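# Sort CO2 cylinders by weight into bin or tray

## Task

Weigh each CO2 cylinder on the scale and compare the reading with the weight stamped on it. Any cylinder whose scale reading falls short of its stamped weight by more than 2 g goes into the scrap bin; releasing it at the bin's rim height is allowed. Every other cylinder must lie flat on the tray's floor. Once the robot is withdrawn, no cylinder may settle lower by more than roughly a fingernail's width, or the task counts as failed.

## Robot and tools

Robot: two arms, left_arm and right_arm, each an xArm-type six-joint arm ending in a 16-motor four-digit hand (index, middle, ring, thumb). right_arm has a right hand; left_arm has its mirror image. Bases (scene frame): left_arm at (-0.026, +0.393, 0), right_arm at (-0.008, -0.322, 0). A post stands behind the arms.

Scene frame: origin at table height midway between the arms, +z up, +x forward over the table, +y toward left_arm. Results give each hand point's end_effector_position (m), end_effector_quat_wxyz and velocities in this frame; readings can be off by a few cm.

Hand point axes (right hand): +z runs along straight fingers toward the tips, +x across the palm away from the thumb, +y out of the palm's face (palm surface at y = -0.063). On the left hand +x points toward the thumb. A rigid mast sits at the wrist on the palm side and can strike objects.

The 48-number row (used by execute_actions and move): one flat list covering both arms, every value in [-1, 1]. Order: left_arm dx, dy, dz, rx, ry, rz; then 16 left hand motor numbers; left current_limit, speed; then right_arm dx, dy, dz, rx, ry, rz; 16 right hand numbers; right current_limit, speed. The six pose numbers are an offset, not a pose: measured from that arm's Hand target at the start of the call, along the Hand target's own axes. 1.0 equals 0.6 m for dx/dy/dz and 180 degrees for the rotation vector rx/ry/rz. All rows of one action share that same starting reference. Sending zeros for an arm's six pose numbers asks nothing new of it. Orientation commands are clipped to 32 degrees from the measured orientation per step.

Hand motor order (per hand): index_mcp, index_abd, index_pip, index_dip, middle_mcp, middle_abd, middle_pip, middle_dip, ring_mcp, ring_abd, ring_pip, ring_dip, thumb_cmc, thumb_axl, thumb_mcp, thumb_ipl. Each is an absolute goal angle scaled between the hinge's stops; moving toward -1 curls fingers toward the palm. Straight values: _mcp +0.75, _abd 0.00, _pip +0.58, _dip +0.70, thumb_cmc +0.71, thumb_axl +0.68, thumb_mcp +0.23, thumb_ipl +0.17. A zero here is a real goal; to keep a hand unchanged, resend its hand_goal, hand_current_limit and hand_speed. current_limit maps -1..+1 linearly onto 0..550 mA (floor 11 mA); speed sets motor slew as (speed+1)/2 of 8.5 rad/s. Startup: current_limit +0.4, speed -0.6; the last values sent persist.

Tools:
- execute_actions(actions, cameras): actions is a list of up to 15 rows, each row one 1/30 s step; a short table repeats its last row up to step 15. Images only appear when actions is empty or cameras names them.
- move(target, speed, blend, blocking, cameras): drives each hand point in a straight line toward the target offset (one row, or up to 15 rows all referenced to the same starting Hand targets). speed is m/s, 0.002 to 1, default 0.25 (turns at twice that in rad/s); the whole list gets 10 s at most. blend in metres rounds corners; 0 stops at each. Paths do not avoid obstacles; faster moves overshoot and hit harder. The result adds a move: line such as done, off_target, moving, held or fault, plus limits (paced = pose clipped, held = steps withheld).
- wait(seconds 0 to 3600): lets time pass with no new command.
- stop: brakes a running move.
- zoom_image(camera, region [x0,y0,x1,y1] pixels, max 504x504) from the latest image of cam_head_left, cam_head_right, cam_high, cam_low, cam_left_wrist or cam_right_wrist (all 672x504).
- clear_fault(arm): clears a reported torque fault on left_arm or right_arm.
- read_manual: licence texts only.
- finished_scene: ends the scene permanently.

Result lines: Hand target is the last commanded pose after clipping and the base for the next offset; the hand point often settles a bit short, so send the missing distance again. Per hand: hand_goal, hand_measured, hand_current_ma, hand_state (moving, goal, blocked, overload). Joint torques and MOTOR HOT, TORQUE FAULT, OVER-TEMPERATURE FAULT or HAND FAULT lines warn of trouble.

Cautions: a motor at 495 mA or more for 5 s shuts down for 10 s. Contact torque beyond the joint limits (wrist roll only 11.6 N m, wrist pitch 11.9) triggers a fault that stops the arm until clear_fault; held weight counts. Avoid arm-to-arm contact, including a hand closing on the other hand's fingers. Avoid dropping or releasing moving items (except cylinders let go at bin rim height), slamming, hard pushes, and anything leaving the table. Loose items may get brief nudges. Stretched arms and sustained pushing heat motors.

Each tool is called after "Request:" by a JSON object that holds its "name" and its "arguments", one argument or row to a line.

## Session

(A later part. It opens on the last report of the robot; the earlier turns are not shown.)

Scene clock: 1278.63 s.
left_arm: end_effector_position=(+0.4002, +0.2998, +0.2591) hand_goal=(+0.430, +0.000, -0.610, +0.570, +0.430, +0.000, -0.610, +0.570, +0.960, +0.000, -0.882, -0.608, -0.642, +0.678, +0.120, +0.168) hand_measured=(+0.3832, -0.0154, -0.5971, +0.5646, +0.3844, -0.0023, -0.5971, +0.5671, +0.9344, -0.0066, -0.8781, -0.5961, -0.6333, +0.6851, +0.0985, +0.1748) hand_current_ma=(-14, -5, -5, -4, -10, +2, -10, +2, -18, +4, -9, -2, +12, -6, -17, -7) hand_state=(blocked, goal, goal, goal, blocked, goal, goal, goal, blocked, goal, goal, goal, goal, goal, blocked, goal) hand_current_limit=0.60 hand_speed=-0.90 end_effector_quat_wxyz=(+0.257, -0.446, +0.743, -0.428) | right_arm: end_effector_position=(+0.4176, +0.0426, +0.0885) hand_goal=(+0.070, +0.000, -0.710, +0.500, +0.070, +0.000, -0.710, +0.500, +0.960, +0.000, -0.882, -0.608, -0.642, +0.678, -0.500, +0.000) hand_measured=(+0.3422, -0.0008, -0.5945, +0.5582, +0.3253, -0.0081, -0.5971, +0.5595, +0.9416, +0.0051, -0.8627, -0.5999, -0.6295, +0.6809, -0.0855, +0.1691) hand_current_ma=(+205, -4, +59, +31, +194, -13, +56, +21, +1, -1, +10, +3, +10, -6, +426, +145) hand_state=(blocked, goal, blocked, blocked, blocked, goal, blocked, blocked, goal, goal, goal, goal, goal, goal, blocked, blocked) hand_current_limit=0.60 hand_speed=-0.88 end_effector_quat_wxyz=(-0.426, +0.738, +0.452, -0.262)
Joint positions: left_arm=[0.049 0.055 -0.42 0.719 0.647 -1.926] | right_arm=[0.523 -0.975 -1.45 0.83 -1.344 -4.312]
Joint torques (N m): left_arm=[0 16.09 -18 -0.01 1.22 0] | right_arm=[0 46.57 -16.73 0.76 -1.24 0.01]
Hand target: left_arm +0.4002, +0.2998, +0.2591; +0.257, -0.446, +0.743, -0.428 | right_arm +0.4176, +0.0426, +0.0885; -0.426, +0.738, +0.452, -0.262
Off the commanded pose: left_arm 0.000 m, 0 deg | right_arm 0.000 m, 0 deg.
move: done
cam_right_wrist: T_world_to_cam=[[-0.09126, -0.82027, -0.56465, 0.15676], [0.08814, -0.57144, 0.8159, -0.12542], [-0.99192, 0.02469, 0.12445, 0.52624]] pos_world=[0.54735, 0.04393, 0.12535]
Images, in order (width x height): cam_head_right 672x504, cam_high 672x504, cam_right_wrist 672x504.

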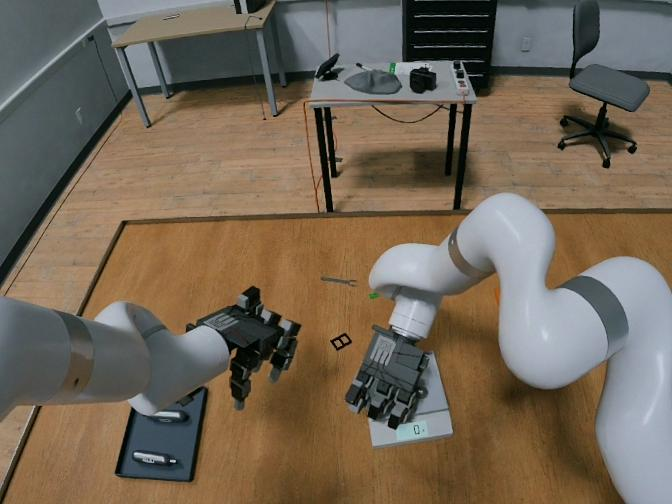

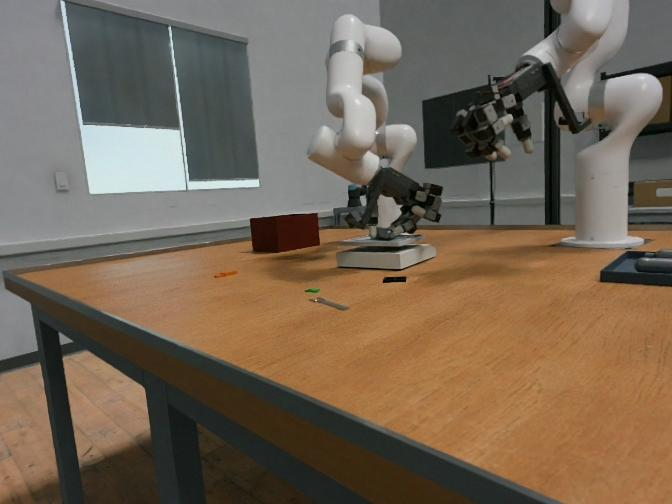

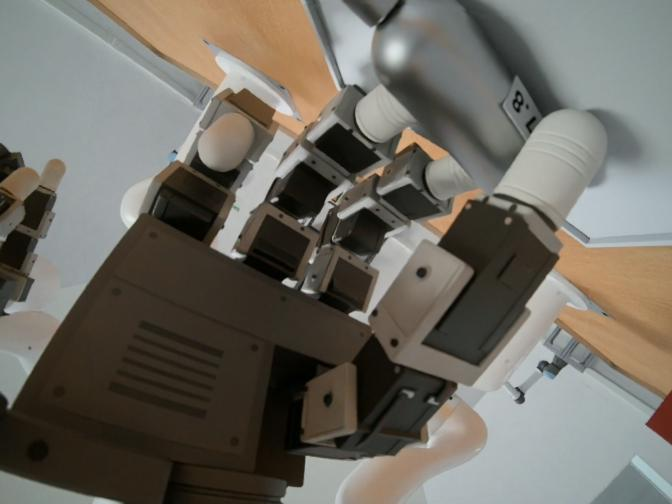

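Request:
{"name": "move", "arguments": {
  "target": [0,0,0,0,0,0,0.43,0,-0.61,0.57,0.43,0,-0.61,0.57,0.96,0,-0.883,-0.609,-0.643,0.678,0.12,0.168,0.6,-0.9,0,0.00217,0.00125,0,0,0,0.07,0,-0.71,0.50,0.07,0,-0.71,0.50,0.96,0,-0.883,-0.609,-0.643,0.678,-0.5,0.0,0.6,-0.88],
  "speed": 0.01,
  "cameras": ["cam_head_right"]
}}

Request:
{"name": "zoom_image", "arguments": {
  "camera": "cam_head_right",
  "region": [330, 320, 480, 460]
}}

Scene clock: 1282.37 s.
left_arm: end_effector_position=(+0.4002, +0.2998, +0.2591) hand_goal=(+0.430, +0.000, -0.610, +0.570, +0.430, +0.000, -0.610, +0.570, +0.960, +0.000, -0.882, -0.608, -0.642, +0.678, +0.120, +0.168) hand_measured=(+0.3832, -0.0154, -0.5971, +0.5646, +0.3856, -0.0023, -0.5971, +0.5671, +0.9332, -0.0066, -0.8781, -0.5948, -0.6320, +0.6851, +0.0985, +0.1748) hand_current_ma=(-16, +9, +4, -10, -6, +2, -2, +3, -19, -1, -8, +1, +16, -7, -9, -8) hand_state=(blocked, goal, goal, goal, blocked, goal, goal, goal, blocked, goal, goal, goal, goal, goal, blocked, goal) hand_current_limit=0.60 hand_speed=-0.90 end_effector_quat_wxyz=(+0.257, -0.446, +0.743, -0.428) | right_arm: end_effector_position=(+0.4176, +0.0426, +0.0870) hand_goal=(+0.070, +0.000, -0.710, +0.500, +0.070, +0.000, -0.710, +0.500, +0.960, +0.000, -0.882, -0.608, -0.642, +0.678, -0.500, +0.000) hand_measured=(+0.3422, -0.0008, -0.5958, +0.5429, +0.3253, -0.0096, -0.5958, +0.5518, +0.9416, +0.0051, -0.8614, -0.5987, -0.6308, +0.6809, -0.0846, +0.1691) hand_current_ma=(+210, -3, +60, +23, +190, -1, +49, +12, +2, -7, +6, -2, +5, -10, +429, +146) hand_state=(blocked, goal, blocked, blocked, blocked, goal, blocked, blocked, goal, goal, goal, goal, goal, goal, blocked, blocked) hand_current_limit=0.60 hand_speed=-0.88 end_effector_quat_wxyz=(-0.426, +0.738, +0.452, -0.262)
Joint positions: left_arm=[0.049 0.055 -0.42 0.719 0.647 -1.926] | right_arm=[0.522 -0.978 -1.451 0.831 -1.343 -4.313]
Joint torques (N m): left_arm=[0 16.09 -18 -0.01 1.22 0] | right_arm=[0 46.6 -16.7 0.75 -1.24 0.01]
Hand target: left_arm +0.4002, +0.2998, +0.2591; +0.257, -0.446, +0.743, -0.428 | right_arm +0.4176, +0.0426, +0.0870; -0.426, +0.738, +0.452, -0.262
Off the commanded pose: left_arm 0.000 m, 0 deg | right_arm 0.000 m, 0 deg.
move: done

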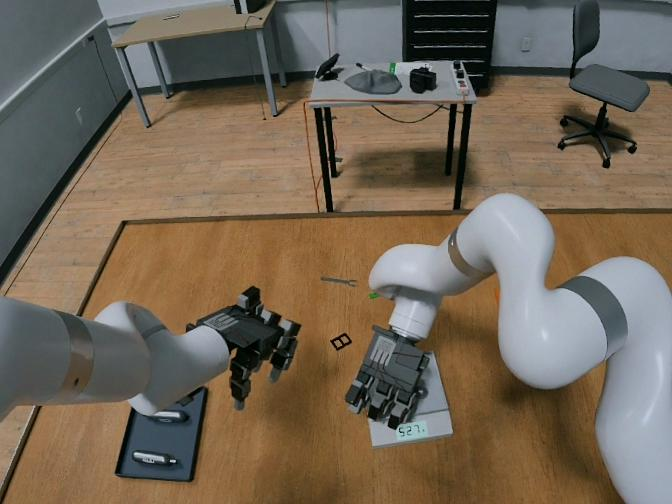

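Scaled by 3.360.

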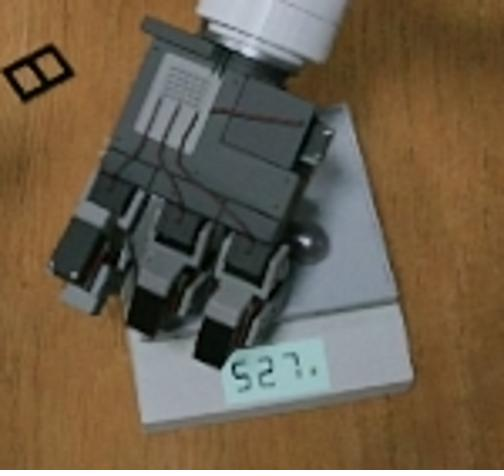

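Request:
{"name": "move", "arguments": {
  "target": [
    [0,0,0,0,0,0,0.43,0,-0.61,0.57,0.43,0,-0.61,0.57,0.96,0,-0.883,-0.609,-0.643,0.678,0.12,0.168,0.6,-0.9,0,-0.0012,-0.0007,0,0,0,0.07,0,-0.71,0.50,0.07,0,-0.71,0.50,0.96,0,-0.883,-0.609,-0.643,0.678,-0.5,0.0,0.6,-0.88],
    [0,0,0,0,0,0,0.43,0,-0.61,0.57,0.43,0,-0.61,0.57,0.96,0,-0.883,-0.609,-0.643,0.678,0.12,0.168,0.6,-0.9,0,-0.0012,-0.0007,0,0,0,0.25,0,-0.64,0.54,0.25,0,-0.64,0.54,0.96,0,-0.883,-0.609,-0.643,0.678,-0.25,0.12,0.6,-0.9],
    [0,0,0,0,0,0,0.43,0,-0.61,0.57,0.43,0,-0.61,0.57,0.96,0,-0.883,-0.609,-0.643,0.678,0.12,0.168,0.6,-0.9,0,-0.0012,-0.0007,0,0,0,0.34,0,-0.61,0.57,0.34,0,-0.61,0.57,0.96,0,-0.883,-0.609,-0.643,0.678,-0.05,0.168,0.6,-0.93],
    [0,0,0,0,0,0,0.43,0,-0.61,0.57,0.43,0,-0.61,0.57,0.96,0,-0.883,-0.609,-0.643,0.678,0.12,0.168,0.6,-0.9,0,-0.0012,-0.0007,0,0,0,0.41,0,-0.61,0.57,0.41,0,-0.61,0.57,0.96,0,-0.883,-0.609,-0.643,0.678,0.12,0.168,0.6,-0.93]
  ],
  "speed": 0.01,
  "cameras": ["cam_head_right", "cam_high", "cam_right_wrist"]
}}

Request:
{"name": "zoom_image", "arguments": {
  "camera": "cam_head_right",
  "region": [330, 320, 480, 460]
}}

Request:
{"name": "zoom_image", "arguments": {
  "camera": "cam_high",
  "region": [320, 130, 480, 280]
}}

Scene clock: 1290.63 s.
left_arm: end_effector_position=(+0.4002, +0.2998, +0.2591) hand_goal=(+0.430, +0.000, -0.610, +0.570, +0.430, +0.000, -0.610, +0.570, +0.960, +0.000, -0.882, -0.608, -0.642, +0.678, +0.120, +0.168) hand_measured=(+0.3832, -0.0154, -0.5971, +0.5646, +0.3856, -0.0023, -0.5971, +0.5671, +0.9344, -0.0066, -0.8768, -0.5961, -0.6320, +0.6851, +0.0985, +0.1748) hand_current_ma=(-18, +1, -4, -12, -8, +4, -2, +5, -15, +3, -7, -3, +12, -2, -12, -6) hand_state=(blocked, goal, goal, goal, blocked, goal, goal, goal, blocked, goal, goal, goal, goal, goal, blocked, goal) hand_current_limit=0.60 hand_speed=-0.90 end_effector_quat_wxyz=(+0.257, -0.446, +0.743, -0.428) | right_arm: end_effector_position=(+0.4176, +0.0426, +0.0878) hand_goal=(+0.410, +0.000, -0.610, +0.570, +0.410, +0.000, -0.610, +0.570, +0.960, +0.000, -0.882, -0.608, -0.642, +0.678, +0.120, +0.168) hand_measured=(+0.3808, +0.0021, -0.5920, +0.5620, +0.3724, -0.0037, -0.5881, +0.5646, +0.9404, +0.0051, -0.8614, -0.5999, -0.6308, +0.6809, -0.1232, +0.1872) hand_current_ma=(-9, -4, +4, +4, -15, +1, -4, -7, +0, -12, +6, +1, +5, -12, -7, +1) hand_state=(blocked, goal, goal, goal, blocked, goal, blocked, goal, goal, goal, goal, goal, goal, goal, moving, blocked) hand_current_limit=0.60 hand_speed=-0.93 end_effector_quat_wxyz=(-0.426, +0.738, +0.452, -0.262)
Joint positions: left_arm=[0.049 0.055 -0.42 0.719 0.647 -1.926] | right_arm=[0.522 -0.977 -1.45 0.831 -1.344 -4.312]
Joint torques (N m): left_arm=[0 16.09 -18 -0.01 1.22 0] | right_arm=[0 46.58 -16.71 0.76 -1.24 0.01]
Hand target: left_arm +0.4002, +0.2998, +0.2591; +0.257, -0.446, +0.743, -0.428 | right_arm +0.4176, +0.0426, +0.0878; -0.426, +0.738, +0.452, -0.262
Off the commanded pose: left_arm 0.000 m, 0 deg | right_arm 0.000 m, 0 deg.
move: done
cam_right_wrist: T_world_to_cam=[[-0.09126, -0.82027, -0.56465, 0.15637], [0.08814, -0.57144, 0.8159, -0.12485], [-0.99192, 0.02469, 0.12445, 0.52633]] pos_world=[0.54735, 0.04393, 0.12466]

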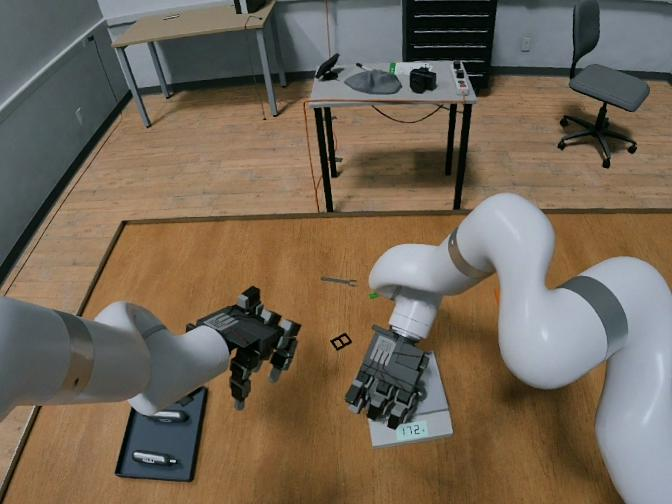

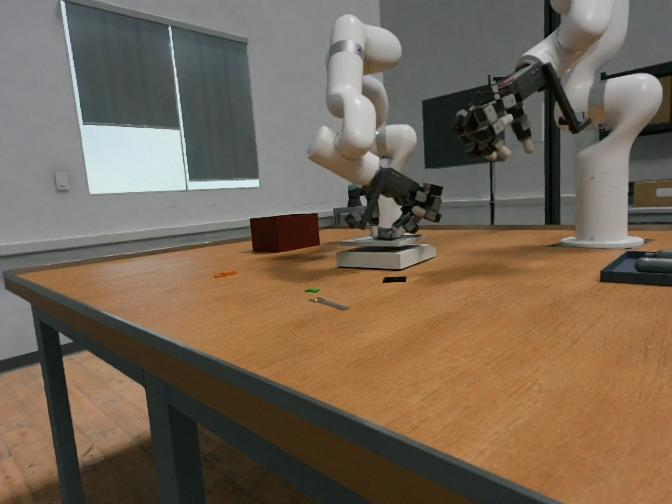

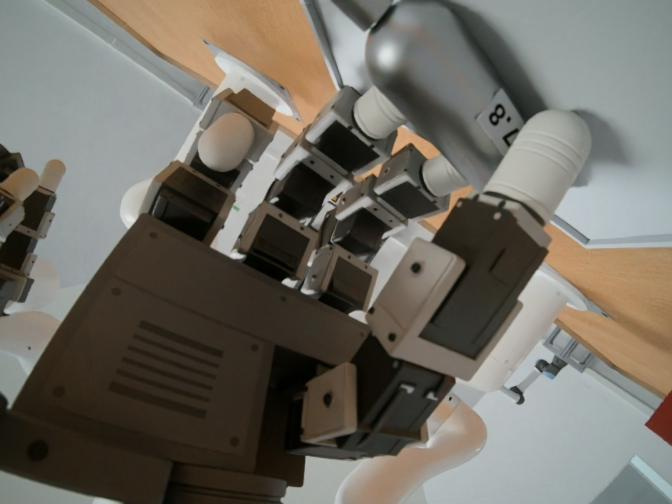

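Scaled by 3.360.

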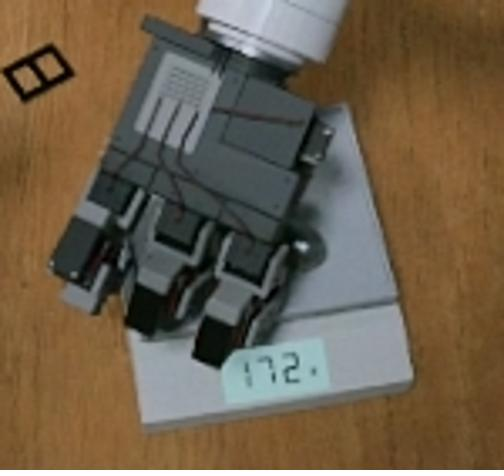

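Scaled by 3.150.

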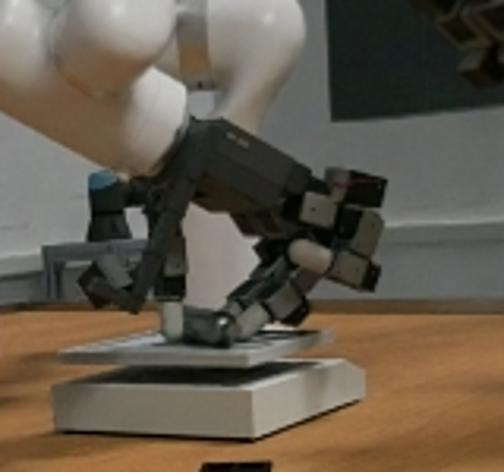

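Request:
{"name": "wait", "arguments": {
  "seconds": 2.5,
  "cameras": ["cam_head_right", "cam_high", "cam_right_wrist"]
}}

Request:
{"name": "zoom_image", "arguments": {
  "camera": "cam_head_right",
  "region": [330, 320, 480, 460]
}}

Request:
{"name": "zoom_image", "arguments": {
  "camera": "cam_high",
  "region": [320, 130, 480, 280]
}}

Scene clock: 1296.13 s.
left_arm: end_effector_position=(+0.4002, +0.2998, +0.2591) hand_goal=(+0.430, +0.000, -0.610, +0.570, +0.430, +0.000, -0.610, +0.570, +0.960, +0.000, -0.882, -0.608, -0.642, +0.678, +0.120, +0.168) hand_measured=(+0.3832, -0.0154, -0.5971, +0.5646, +0.3856, -0.0023, -0.5971, +0.5671, +0.9344, -0.0066, -0.8781, -0.5961, -0.6333, +0.6862, +0.0995, +0.1748) hand_current_ma=(-23, -2, -6, +0, -10, +9, +5, +5, -20, +0, -1, -7, +15, -2, -7, -5) hand_state=(blocked, goal, goal, goal, blocked, goal, goal, goal, blocked, goal, goal, goal, goal, goal, blocked, goal) hand_current_limit=0.60 hand_speed=-0.90 end_effector_quat_wxyz=(+0.257, -0.446, +0.743, -0.428) | right_arm: end_effector_position=(+0.4176, +0.0426, +0.0878) hand_goal=(+0.410, +0.000, -0.610, +0.570, +0.410, +0.000, -0.610, +0.570, +0.960, +0.000, -0.882, -0.608, -0.642, +0.678, +0.120, +0.168) hand_measured=(+0.3808, +0.0036, -0.5932, +0.5620, +0.3724, -0.0037, -0.5881, +0.5646, +0.9404, +0.0051, -0.8627, -0.5987, -0.6308, +0.6809, +0.0985, +0.1729) hand_current_ma=(-5, -10, +11, +8, -13, -3, +0, -9, -3, -13, +2, -5, +5, -8, -24, -9) hand_state=(blocked, goal, goal, goal, blocked, goal, blocked, goal, goal, goal, goal, goal, goal, goal, blocked, goal) hand_current_limit=0.60 hand_speed=-0.93 end_effector_quat_wxyz=(-0.426, +0.738, +0.452, -0.262)
Joint positions: left_arm=[0.049 0.055 -0.42 0.719 0.647 -1.926] | right_arm=[0.522 -0.977 -1.45 0.831 -1.344 -4.312]
Joint torques (N m): left_arm=[0 16.09 -18 -0.01 1.22 0] | right_arm=[0 46.58 -16.72 0.75 -1.23 0.01]
Hand target: left_arm +0.4002, +0.2998, +0.2591; +0.257, -0.446, +0.743, -0.428 | right_arm +0.4176, +0.0426, +0.0878; -0.426, +0.738, +0.452, -0.262
Off the commanded pose: left_arm 0.000 m, 0 deg | right_arm 0.000 m, 0 deg.
wait: 2.50 s; at rest from the start
cam_right_wrist: T_world_to_cam=[[-0.09126, -0.82027, -0.56465, 0.15637], [0.08814, -0.57144, 0.8159, -0.12485], [-0.99192, 0.02469, 0.12445, 0.52633]] pos_world=[0.54735, 0.04393, 0.12466]

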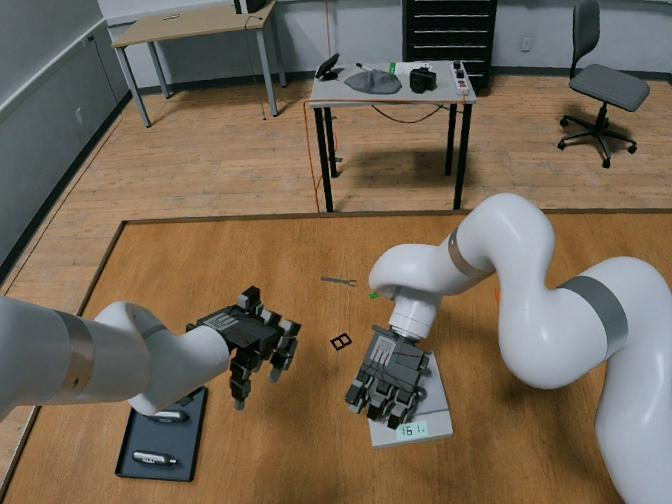

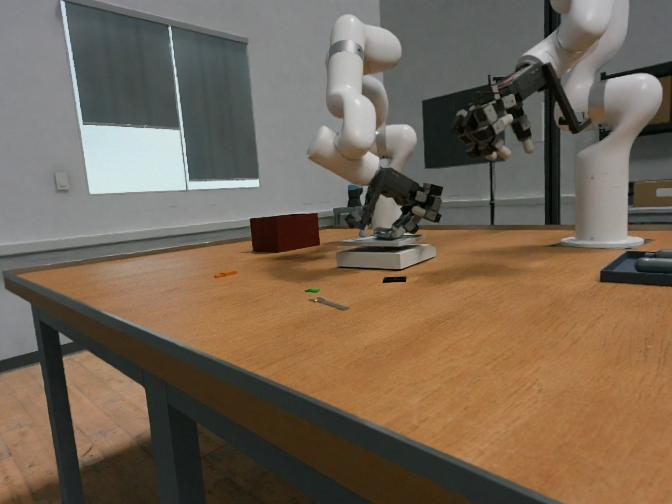

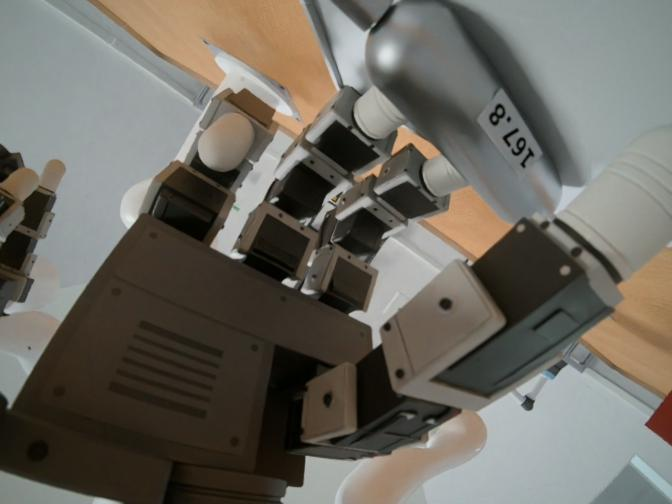

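Scaled by 3.360.

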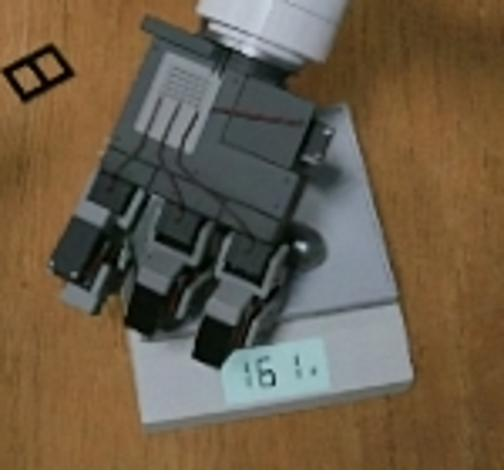

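Scaled by 3.150.

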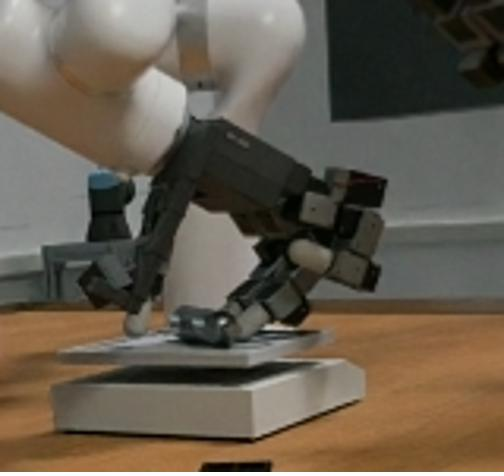

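Request:
{"name": "move", "arguments": {
  "target": [0,0,0,0,0,0,0.43,0,-0.61,0.57,0.43,0,-0.61,0.57,0.96,0,-0.883,-0.609,-0.643,0.678,0.12,0.168,0.6,-0.9,0,-0.0722,-0.0417,0,0,0,0.43,0,-0.61,0.57,0.43,0,-0.61,0.57,0.96,0,-0.883,-0.609,-0.643,0.678,0.12,0.168,0.6,-0.93],
  "speed": 0.05,
  "cameras": ["cam_head_right", "cam_high", "cam_right_wrist"]
}}

Request:
{"name": "zoom_image", "arguments": {
  "camera": "cam_head_right",
  "region": [330, 320, 480, 460]
}}

Request:
{"name": "zoom_image", "arguments": {
  "camera": "cam_head_right",
  "region": [380, 410, 460, 450]
}}

Request:
{"name": "zoom_image", "arguments": {
  "camera": "cam_high",
  "region": [320, 130, 480, 280]
}}

Scene clock: 1304.67 s.
left_arm: end_effector_position=(+0.4002, +0.2998, +0.2591) hand_goal=(+0.430, +0.000, -0.610, +0.570, +0.430, +0.000, -0.610, +0.570, +0.960, +0.000, -0.882, -0.608, -0.642, +0.678, +0.120, +0.168) hand_measured=(+0.3832, -0.0154, -0.5971, +0.5646, +0.3844, -0.0008, -0.5971, +0.5671, +0.9356, -0.0066, -0.8781, -0.5961, -0.6320, +0.6862, +0.0985, +0.1738) hand_current_ma=(-20, -1, -6, -12, -9, +9, +1, +7, -16, +0, -9, -5, +13, +0, -21, -8) hand_state=(blocked, goal, goal, goal, blocked, goal, goal, goal, blocked, goal, goal, goal, goal, goal, blocked, goal) hand_current_limit=0.60 hand_speed=-0.90 end_effector_quat_wxyz=(+0.257, -0.446, +0.743, -0.428) | right_arm: end_effector_position=(+0.4176, +0.0426, +0.1378) hand_goal=(+0.430, +0.000, -0.610, +0.570, +0.430, +0.000, -0.610, +0.570, +0.960, +0.000, -0.882, -0.608, -0.642, +0.678, +0.120, +0.168) hand_measured=(+0.3929, +0.0036, -0.5932, +0.5620, +0.3905, -0.0037, -0.5881, +0.5646, +0.9416, +0.0051, -0.8627, -0.5999, -0.6308, +0.6809, +0.0985, +0.1719) hand_current_ma=(-12, -11, +0, +10, -13, -7, +2, -9, +0, -3, +6, -1, +5, -3, -18, +2) hand_state=(blocked, goal, goal, goal, blocked, goal, blocked, goal, goal, goal, goal, goal, goal, goal, blocked, goal) hand_current_limit=0.60 hand_speed=-0.93 end_effector_quat_wxyz=(-0.426, +0.738, +0.452, -0.262)
Joint positions: left_arm=[0.049 0.055 -0.42 0.719 0.647 -1.926] | right_arm=[0.522 -0.89 -1.431 0.82 -1.39 -4.262]
Joint torques (N m): left_arm=[0 16.09 -18 -0.01 1.22 0] | right_arm=[0 45.49 -17.49 0.85 -1.21 0.01]
Hand target: left_arm +0.4002, +0.2998, +0.2591; +0.257, -0.446, +0.743, -0.428 | right_arm +0.4176, +0.0426, +0.1379; -0.426, +0.738, +0.452, -0.262
Off the commanded pose: left_arm 0.000 m, 0 deg | right_arm 0.000 m, 0 deg.
move: done
cam_right_wrist: T_world_to_cam=[[-0.09126, -0.82027, -0.56465, 0.1846], [0.08814, -0.57144, 0.8159, -0.16564], [-0.99192, 0.02469, 0.12445, 0.52011]] pos_world=[0.54735, 0.04393, 0.17466]

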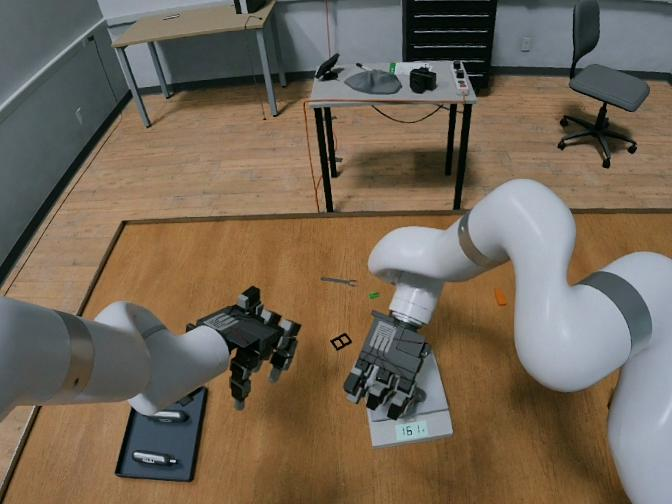

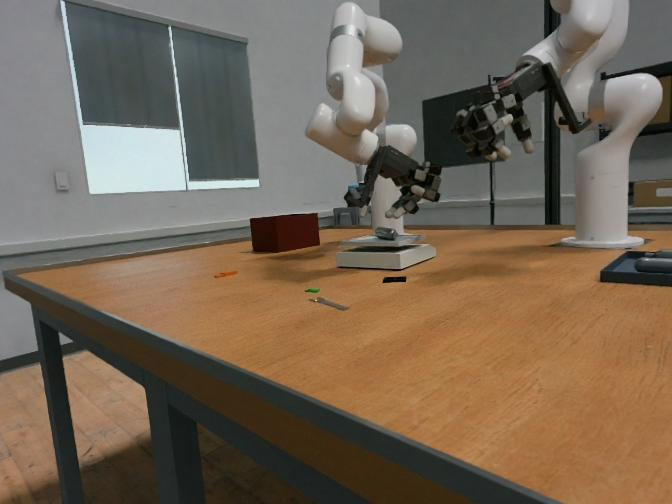

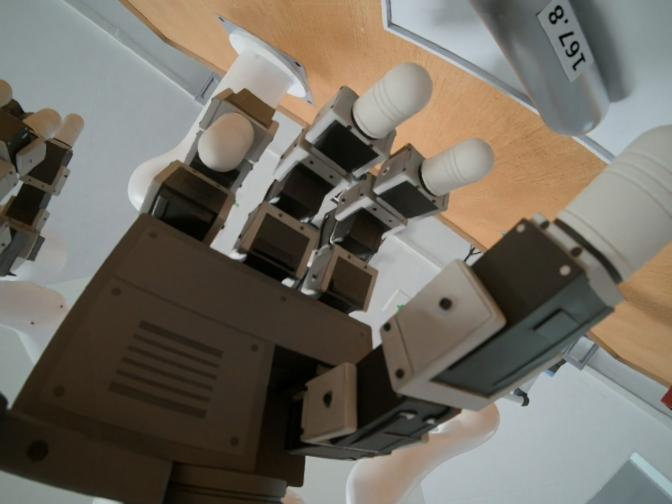

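Scaled by 3.360.

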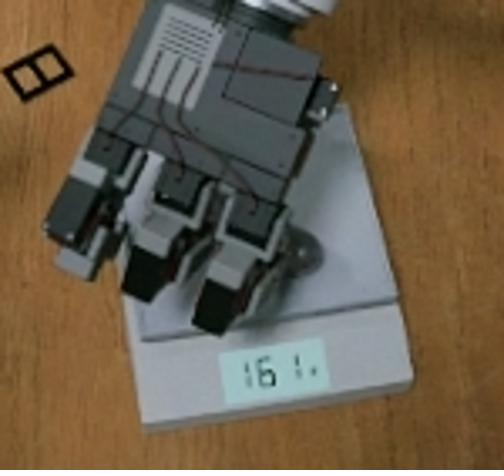

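Scaled by 6.300.

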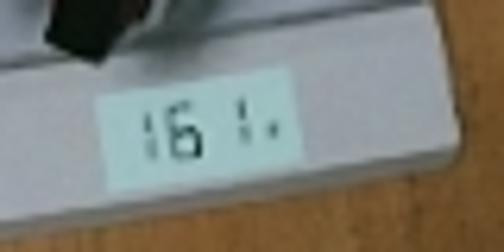

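Scaled by 3.150.

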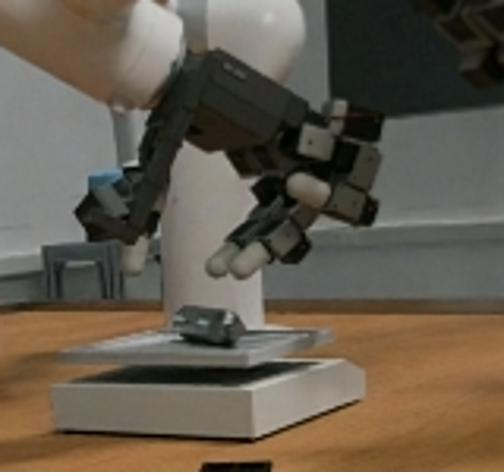

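Request:
{"name": "move", "arguments": {
  "target": [0,0,0,0,0,0,0.43,0,-0.61,0.57,0.43,0,-0.61,0.57,0.96,0,-0.883,-0.609,-0.643,0.678,0.12,0.168,0.6,-0.9,-0.3157,-0.0350,-0.2060,0,0,0,0.38,0,-0.594,0.559,0.38,0,-0.594,0.559,0.96,0,-0.883,-0.609,-0.643,0.678,0.12,0.168,0.5,-0.8],
  "speed": 0.16,
  "cameras": ["cam_head_right", "cam_low"]
}}

Request:
{"name": "zoom_image", "arguments": {
  "camera": "cam_low",
  "region": [280, 140, 380, 240]
}}

Request:
{"name": "zoom_image", "arguments": {
  "camera": "cam_head_right",
  "region": [350, 340, 460, 450]
}}

Scene clock: 1312.77 s.
left_arm: end_effector_position=(+0.4002, +0.2998, +0.2591) hand_goal=(+0.430, +0.000, -0.610, +0.570, +0.430, +0.000, -0.610, +0.570, +0.960, +0.000, -0.882, -0.608, -0.642, +0.678, +0.120, +0.168) hand_measured=(+0.3832, -0.0154, -0.5958, +0.5646, +0.3856, -0.0023, -0.5971, +0.5671, +0.9344, -0.0066, -0.8781, -0.5961, -0.6333, +0.6862, +0.0985, +0.1738) hand_current_ma=(-24, -5, -6, -2, -11, +5, +3, +2, -16, +7, -4, -5, +15, +6, -6, -9) hand_state=(blocked, goal, goal, goal, blocked, goal, goal, goal, blocked, goal, goal, goal, goal, goal, blocked, goal) hand_current_limit=0.60 hand_speed=-0.90 end_effector_quat_wxyz=(+0.257, -0.446, +0.743, -0.428) | right_arm: end_effector_position=(+0.4177, -0.1699, +0.2179) hand_goal=(+0.380, +0.000, -0.594, +0.560, +0.380, +0.000, -0.594, +0.560, +0.960, +0.000, -0.882, -0.608, -0.642, +0.678, +0.120, +0.168) hand_measured=(+0.3760, +0.0021, -0.5907, +0.5620, +0.3760, -0.0052, -0.5881, +0.5646, +0.9416, +0.0051, -0.8614, -0.5999, -0.6308, +0.6777, +0.0995, +0.1729) hand_current_ma=(-4, -11, -5, +13, -1, -7, -2, -1, -2, -8, +9, -2, +2, -16, -16, -3) hand_state=(goal, goal, goal, goal, goal, goal, goal, goal, goal, goal, goal, goal, goal, goal, blocked, goal) hand_current_limit=0.50 hand_speed=-0.80 end_effector_quat_wxyz=(-0.426, +0.738, +0.452, -0.262)
Joint positions: left_arm=[0.049 0.055 -0.42 0.719 0.647 -1.926] | right_arm=[0.196 -0.614 -1.174 0.555 -1.513 -4.382]
Joint torques (N m): left_arm=[0 16.09 -18 -0.01 1.22 0] | right_arm=[0 37.96 -17.25 0.79 -1.27 -1.86]
Hand target: left_arm +0.4002, +0.2998, +0.2591; +0.257, -0.446, +0.743, -0.428 | right_arm +0.4177, -0.1699, +0.2180; -0.426, +0.738, +0.452, -0.262
Off the commanded pose: left_arm 0.000 m, 0 deg | right_arm 0.000 m, 0 deg.
move: done

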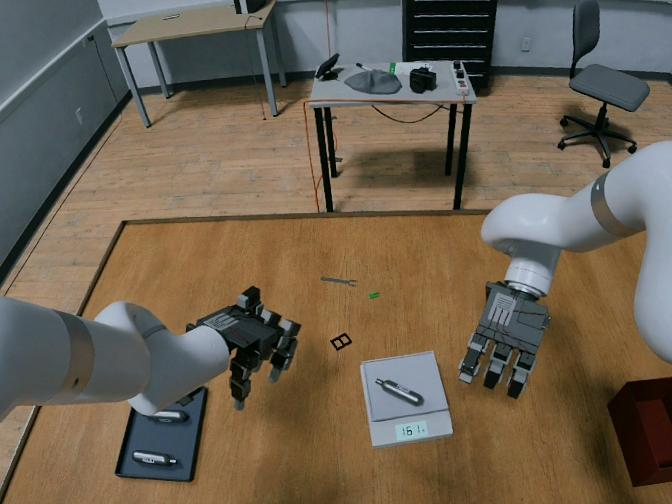

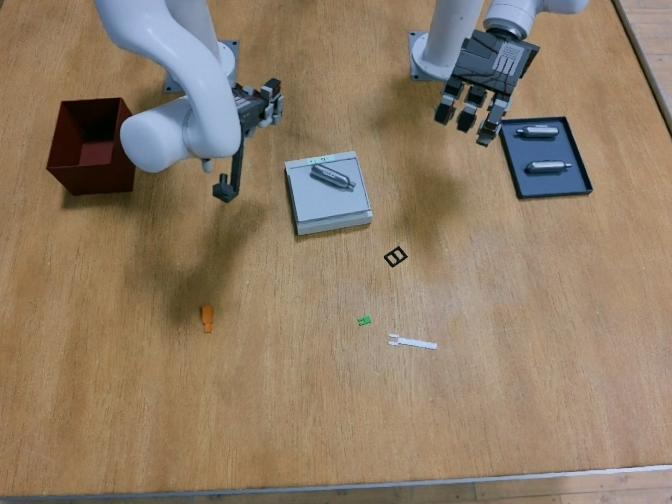

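Scaled by 5.040.

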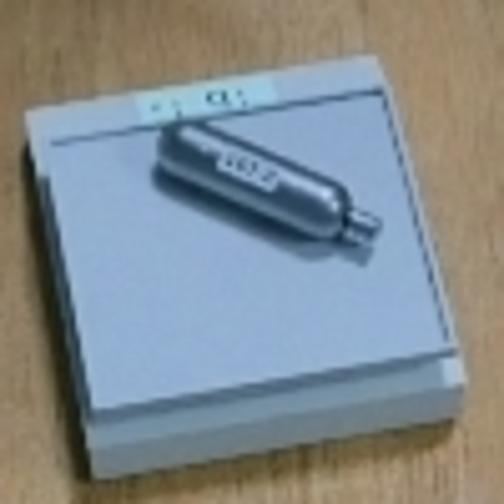

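Scaled by 4.582.

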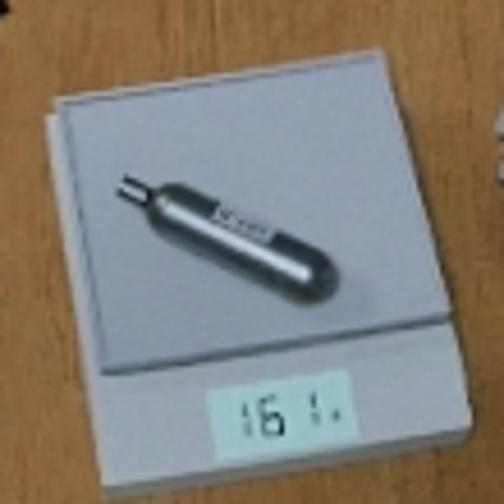

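Request:
{"name": "move", "arguments": {
  "target": [
    [0,0,0,0,0,0,0.43,0,-0.61,0.57,0.43,0,-0.61,0.57,0.96,0,-0.883,-0.609,-0.643,0.678,0.12,0.168,0.6,-0.9,0.3242,0.0130,0.2373,0,0,0,0.38,0,-0.594,0.559,0.38,0,-0.594,0.559,0.96,0,-0.883,-0.609,-0.643,0.678,0.12,0.168,0.5,-0.8]
  ],
  "speed": 0.15,
  "cameras": ["cam_high", "cam_right_wrist"]
}}

Request:
{"name": "zoom_image", "arguments": {
  "camera": "cam_high",
  "region": [320, 130, 480, 280]
}}

Scene clock: 1320.67 s.
left_arm: end_effector_position=(+0.4002, +0.2998, +0.2591) hand_goal=(+0.430, +0.000, -0.610, +0.570, +0.430, +0.000, -0.610, +0.570, +0.960, +0.000, -0.882, -0.608, -0.642, +0.678, +0.120, +0.168) hand_measured=(+0.3820, -0.0154, -0.5958, +0.5646, +0.3844, -0.0023, -0.5971, +0.5671, +0.9344, -0.0066, -0.8781, -0.5961, -0.6333, +0.6851, +0.0985, +0.1748) hand_current_ma=(-16, +1, +2, -6, -11, +11, +0, +7, -20, +1, -9, -9, +11, +4, -6, -2) hand_state=(blocked, goal, goal, goal, blocked, goal, goal, goal, blocked, goal, goal, goal, goal, goal, blocked, goal) hand_current_limit=0.60 hand_speed=-0.90 end_effector_quat_wxyz=(+0.257, -0.446, +0.743, -0.428) | right_arm: end_effector_position=(+0.3996, +0.0576, +0.1399) hand_goal=(+0.380, +0.000, -0.594, +0.560, +0.380, +0.000, -0.594, +0.560, +0.960, +0.000, -0.882, -0.608, -0.642, +0.678, +0.120, +0.168) hand_measured=(+0.3760, +0.0036, -0.5920, +0.5633, +0.3760, -0.0052, -0.5881, +0.5658, +0.9416, +0.0051, -0.8614, -0.5999, -0.6320, +0.6777, +0.0995, +0.1729) hand_current_ma=(+5, -2, -2, +14, -6, -9, +2, -2, +3, -4, +5, -3, +5, -11, -13, +1) hand_state=(goal, goal, goal, goal, goal, goal, goal, goal, goal, goal, goal, goal, goal, goal, blocked, goal) hand_current_limit=0.50 hand_speed=-0.80 end_effector_quat_wxyz=(-0.426, +0.738, +0.452, -0.262)
Joint positions: left_arm=[0.049 0.055 -0.42 0.719 0.647 -1.926] | right_arm=[0.556 -0.87 -1.4 0.849 -1.369 -4.258]
Joint torques (N m): left_arm=[0 16.09 -18 -0.01 1.22 0] | right_arm=[0 44.96 -17.42 0.84 -1.2 0.01]
Hand target: left_arm +0.4002, +0.2998, +0.2591; +0.257, -0.446, +0.743, -0.428 | right_arm +0.3996, +0.0576, +0.1399; -0.426, +0.738, +0.452, -0.262
Off the commanded pose: left_arm 0.000 m, 0 deg | right_arm 0.000 m, 0 deg.
move: done
cam_right_wrist: T_world_to_cam=[[-0.09126, -0.82027, -0.56465, 0.19637], [0.08814, -0.57144, 0.8159, -0.15725], [-0.99192, 0.02469, 0.12445, 0.50162]] pos_world=[0.52935, 0.05883, 0.17675]

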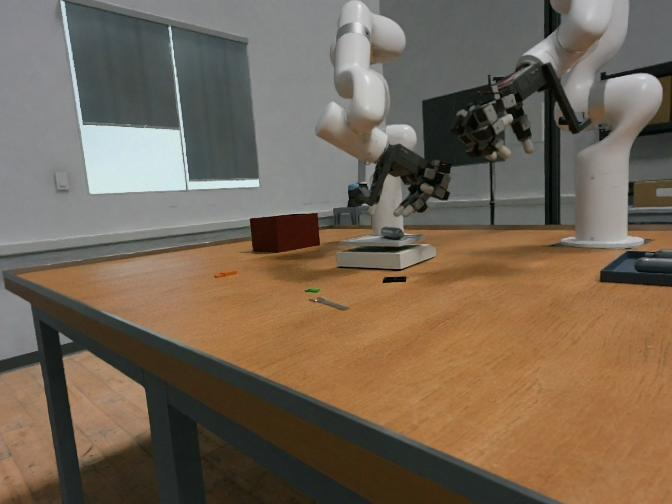

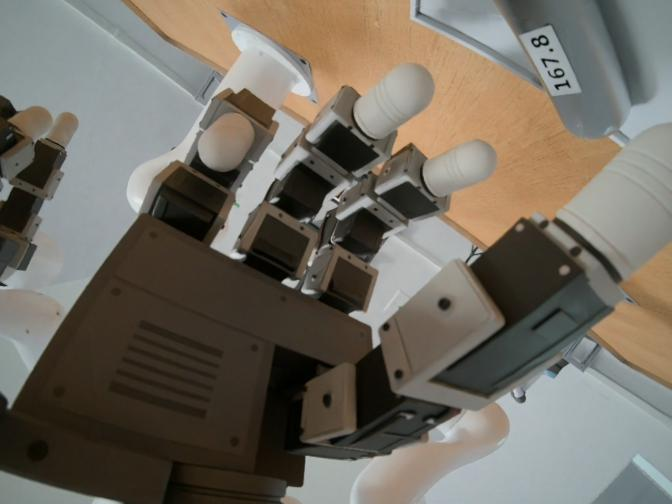

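Scaled by 3.150.

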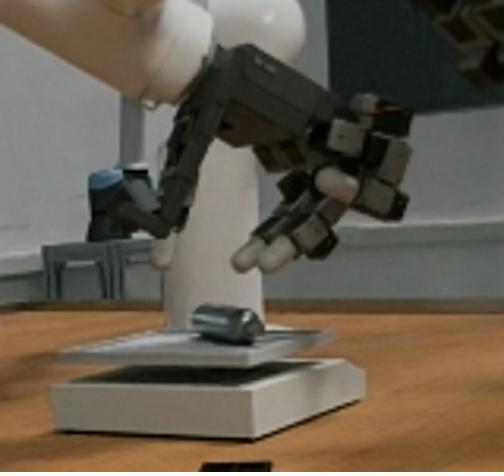

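Request:
{"name": "move", "arguments": {
  "target": [
    [0,0,0,0,0,0,0.43,0,-0.61,0.57,0.43,0,-0.61,0.57,0.96,0,-0.883,-0.609,-0.643,0.678,0.12,0.168,0.6,-0.9,0,-0.0042,0.0072,0,0,0,0.38,0,-0.594,0.559,0.38,0,-0.594,0.559,0.96,0,-0.883,-0.609,-0.643,0.678,0.12,0.168,0.5,-0.8],
    [0,0,0,0,0,0,0.43,0,-0.61,0.57,0.43,0,-0.61,0.57,0.96,0,-0.883,-0.609,-0.643,0.678,0.12,0.168,0.6,-0.9,0,0.0687,0.0493,0,0,0,0.38,0,-0.594,0.559,0.38,0,-0.594,0.559,0.96,0,-0.883,-0.609,-0.643,0.678,0.12,0.168,0.5,-0.8]
  ],
  "speed": 0.05,
  "cameras": ["cam_high", "cam_right_wrist", "cam_head_right"]
}}

Request:
{"name": "zoom_image", "arguments": {
  "camera": "cam_high",
  "region": [320, 130, 480, 280]
}}

Request:
{"name": "zoom_image", "arguments": {
  "camera": "cam_head_right",
  "region": [350, 340, 460, 450]
}}

Scene clock: 1331.73 s.
left_arm: end_effector_position=(+0.4002, +0.2998, +0.2591) hand_goal=(+0.430, +0.000, -0.610, +0.570, +0.430, +0.000, -0.610, +0.570, +0.960, +0.000, -0.882, -0.608, -0.642, +0.678, +0.120, +0.168) hand_measured=(+0.3832, -0.0140, -0.5971, +0.5646, +0.3844, -0.0023, -0.5971, +0.5671, +0.9344, -0.0066, -0.8768, -0.5948, -0.6333, +0.6851, +0.0985, +0.1748) hand_current_ma=(-21, -2, -6, -3, -9, +6, -1, +10, -13, -8, -2, -6, +16, -3, -11, -3) hand_state=(blocked, goal, goal, goal, blocked, goal, goal, goal, blocked, goal, goal, goal, goal, goal, blocked, goal) hand_current_limit=0.60 hand_speed=-0.90 end_effector_quat_wxyz=(+0.257, -0.446, +0.743, -0.428) | right_arm: end_effector_position=(+0.3951, +0.0598, +0.0894) hand_goal=(+0.380, +0.000, -0.594, +0.560, +0.380, +0.000, -0.594, +0.560, +0.960, +0.000, -0.882, -0.608, -0.642, +0.678, +0.120, +0.168) hand_measured=(+0.3760, +0.0051, -0.5920, +0.5620, +0.3760, -0.0052, -0.5881, +0.5646, +0.9404, +0.0051, -0.8627, -0.5999, -0.6320, +0.6777, +0.0995, +0.1729) hand_current_ma=(+5, -8, +5, +6, +1, -5, -6, -4, -6, -3, +9, -2, +5, -8, -22, -3) hand_state=(goal, goal, goal, goal, goal, goal, goal, goal, goal, goal, goal, goal, goal, goal, blocked, goal) hand_current_limit=0.50 hand_speed=-0.80 end_effector_quat_wxyz=(-0.426, +0.738, +0.452, -0.262)
Joint positions: left_arm=[0.049 0.055 -0.42 0.719 0.647 -1.926] | right_arm=[0.563 -0.954 -1.409 0.867 -1.318 -4.314]
Joint torques (N m): left_arm=[0 16.09 -18 -0.01 1.22 0] | right_arm=[0 45.95 -16.56 0.73 -1.23 -2.04]
Hand target: left_arm +0.4002, +0.2998, +0.2591; +0.257, -0.446, +0.743, -0.428 | right_arm +0.3951, +0.0598, +0.0894; -0.426, +0.738, +0.452, -0.262
Off the commanded pose: left_arm 0.000 m, 0 deg | right_arm 0.000 m, 0 deg.
move: done
cam_right_wrist: T_world_to_cam=[[-0.09126, -0.82027, -0.56465, 0.16933], [0.08814, -0.57144, 0.8159, -0.11434], [-0.99192, 0.02469, 0.12445, 0.50339]] pos_world=[0.52485, 0.06113, 0.12626]
Images, in order (width x height): cam_head_right 672x504, cam_high 672x504, cam_right_wrist 672x504.

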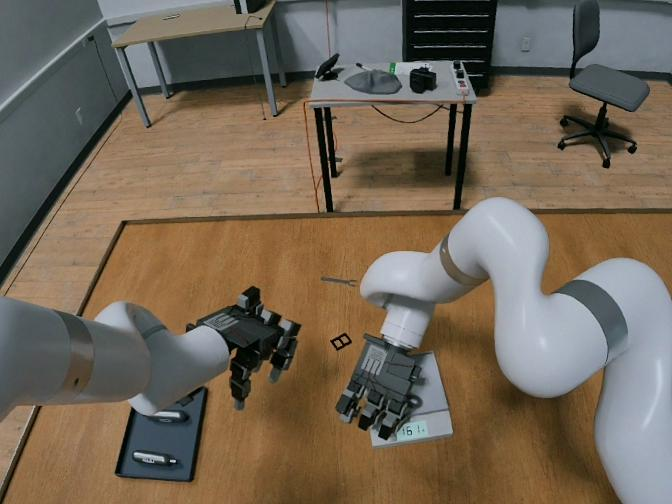

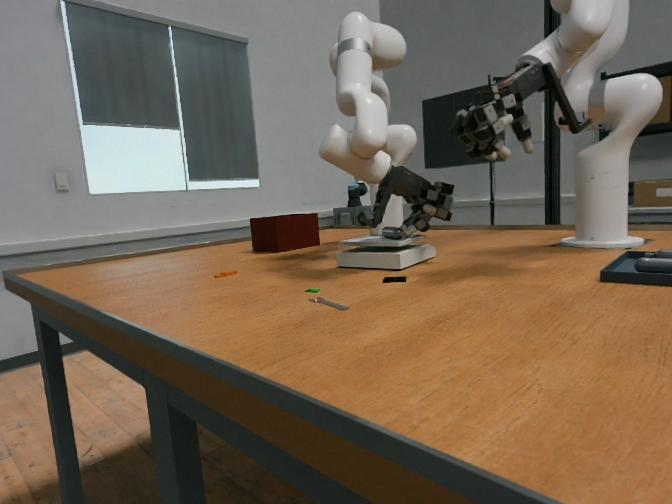

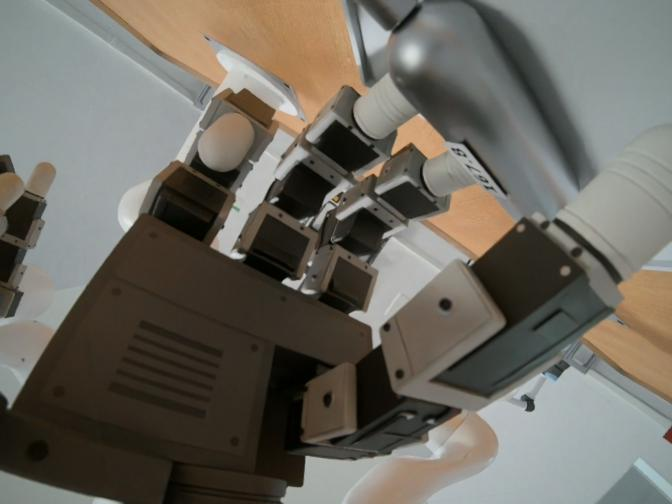

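Scaled by 3.150.

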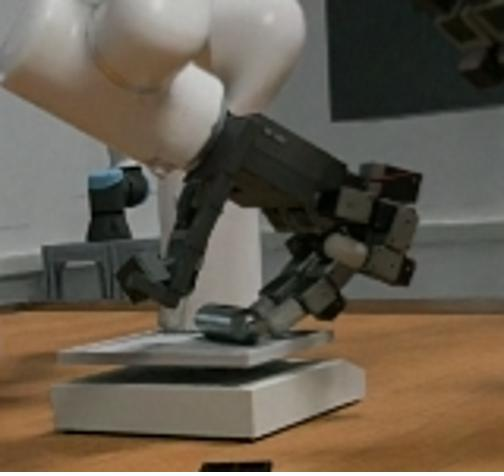

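Scaled by 4.582.

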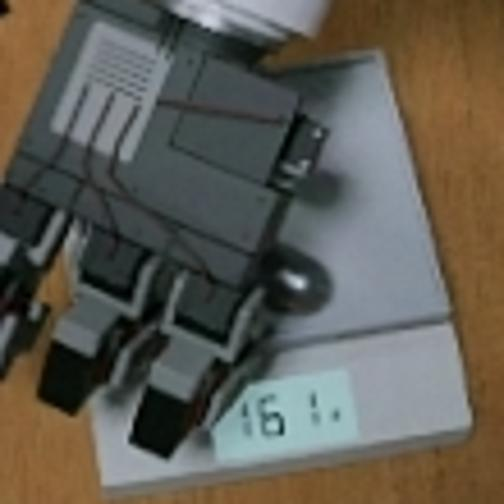

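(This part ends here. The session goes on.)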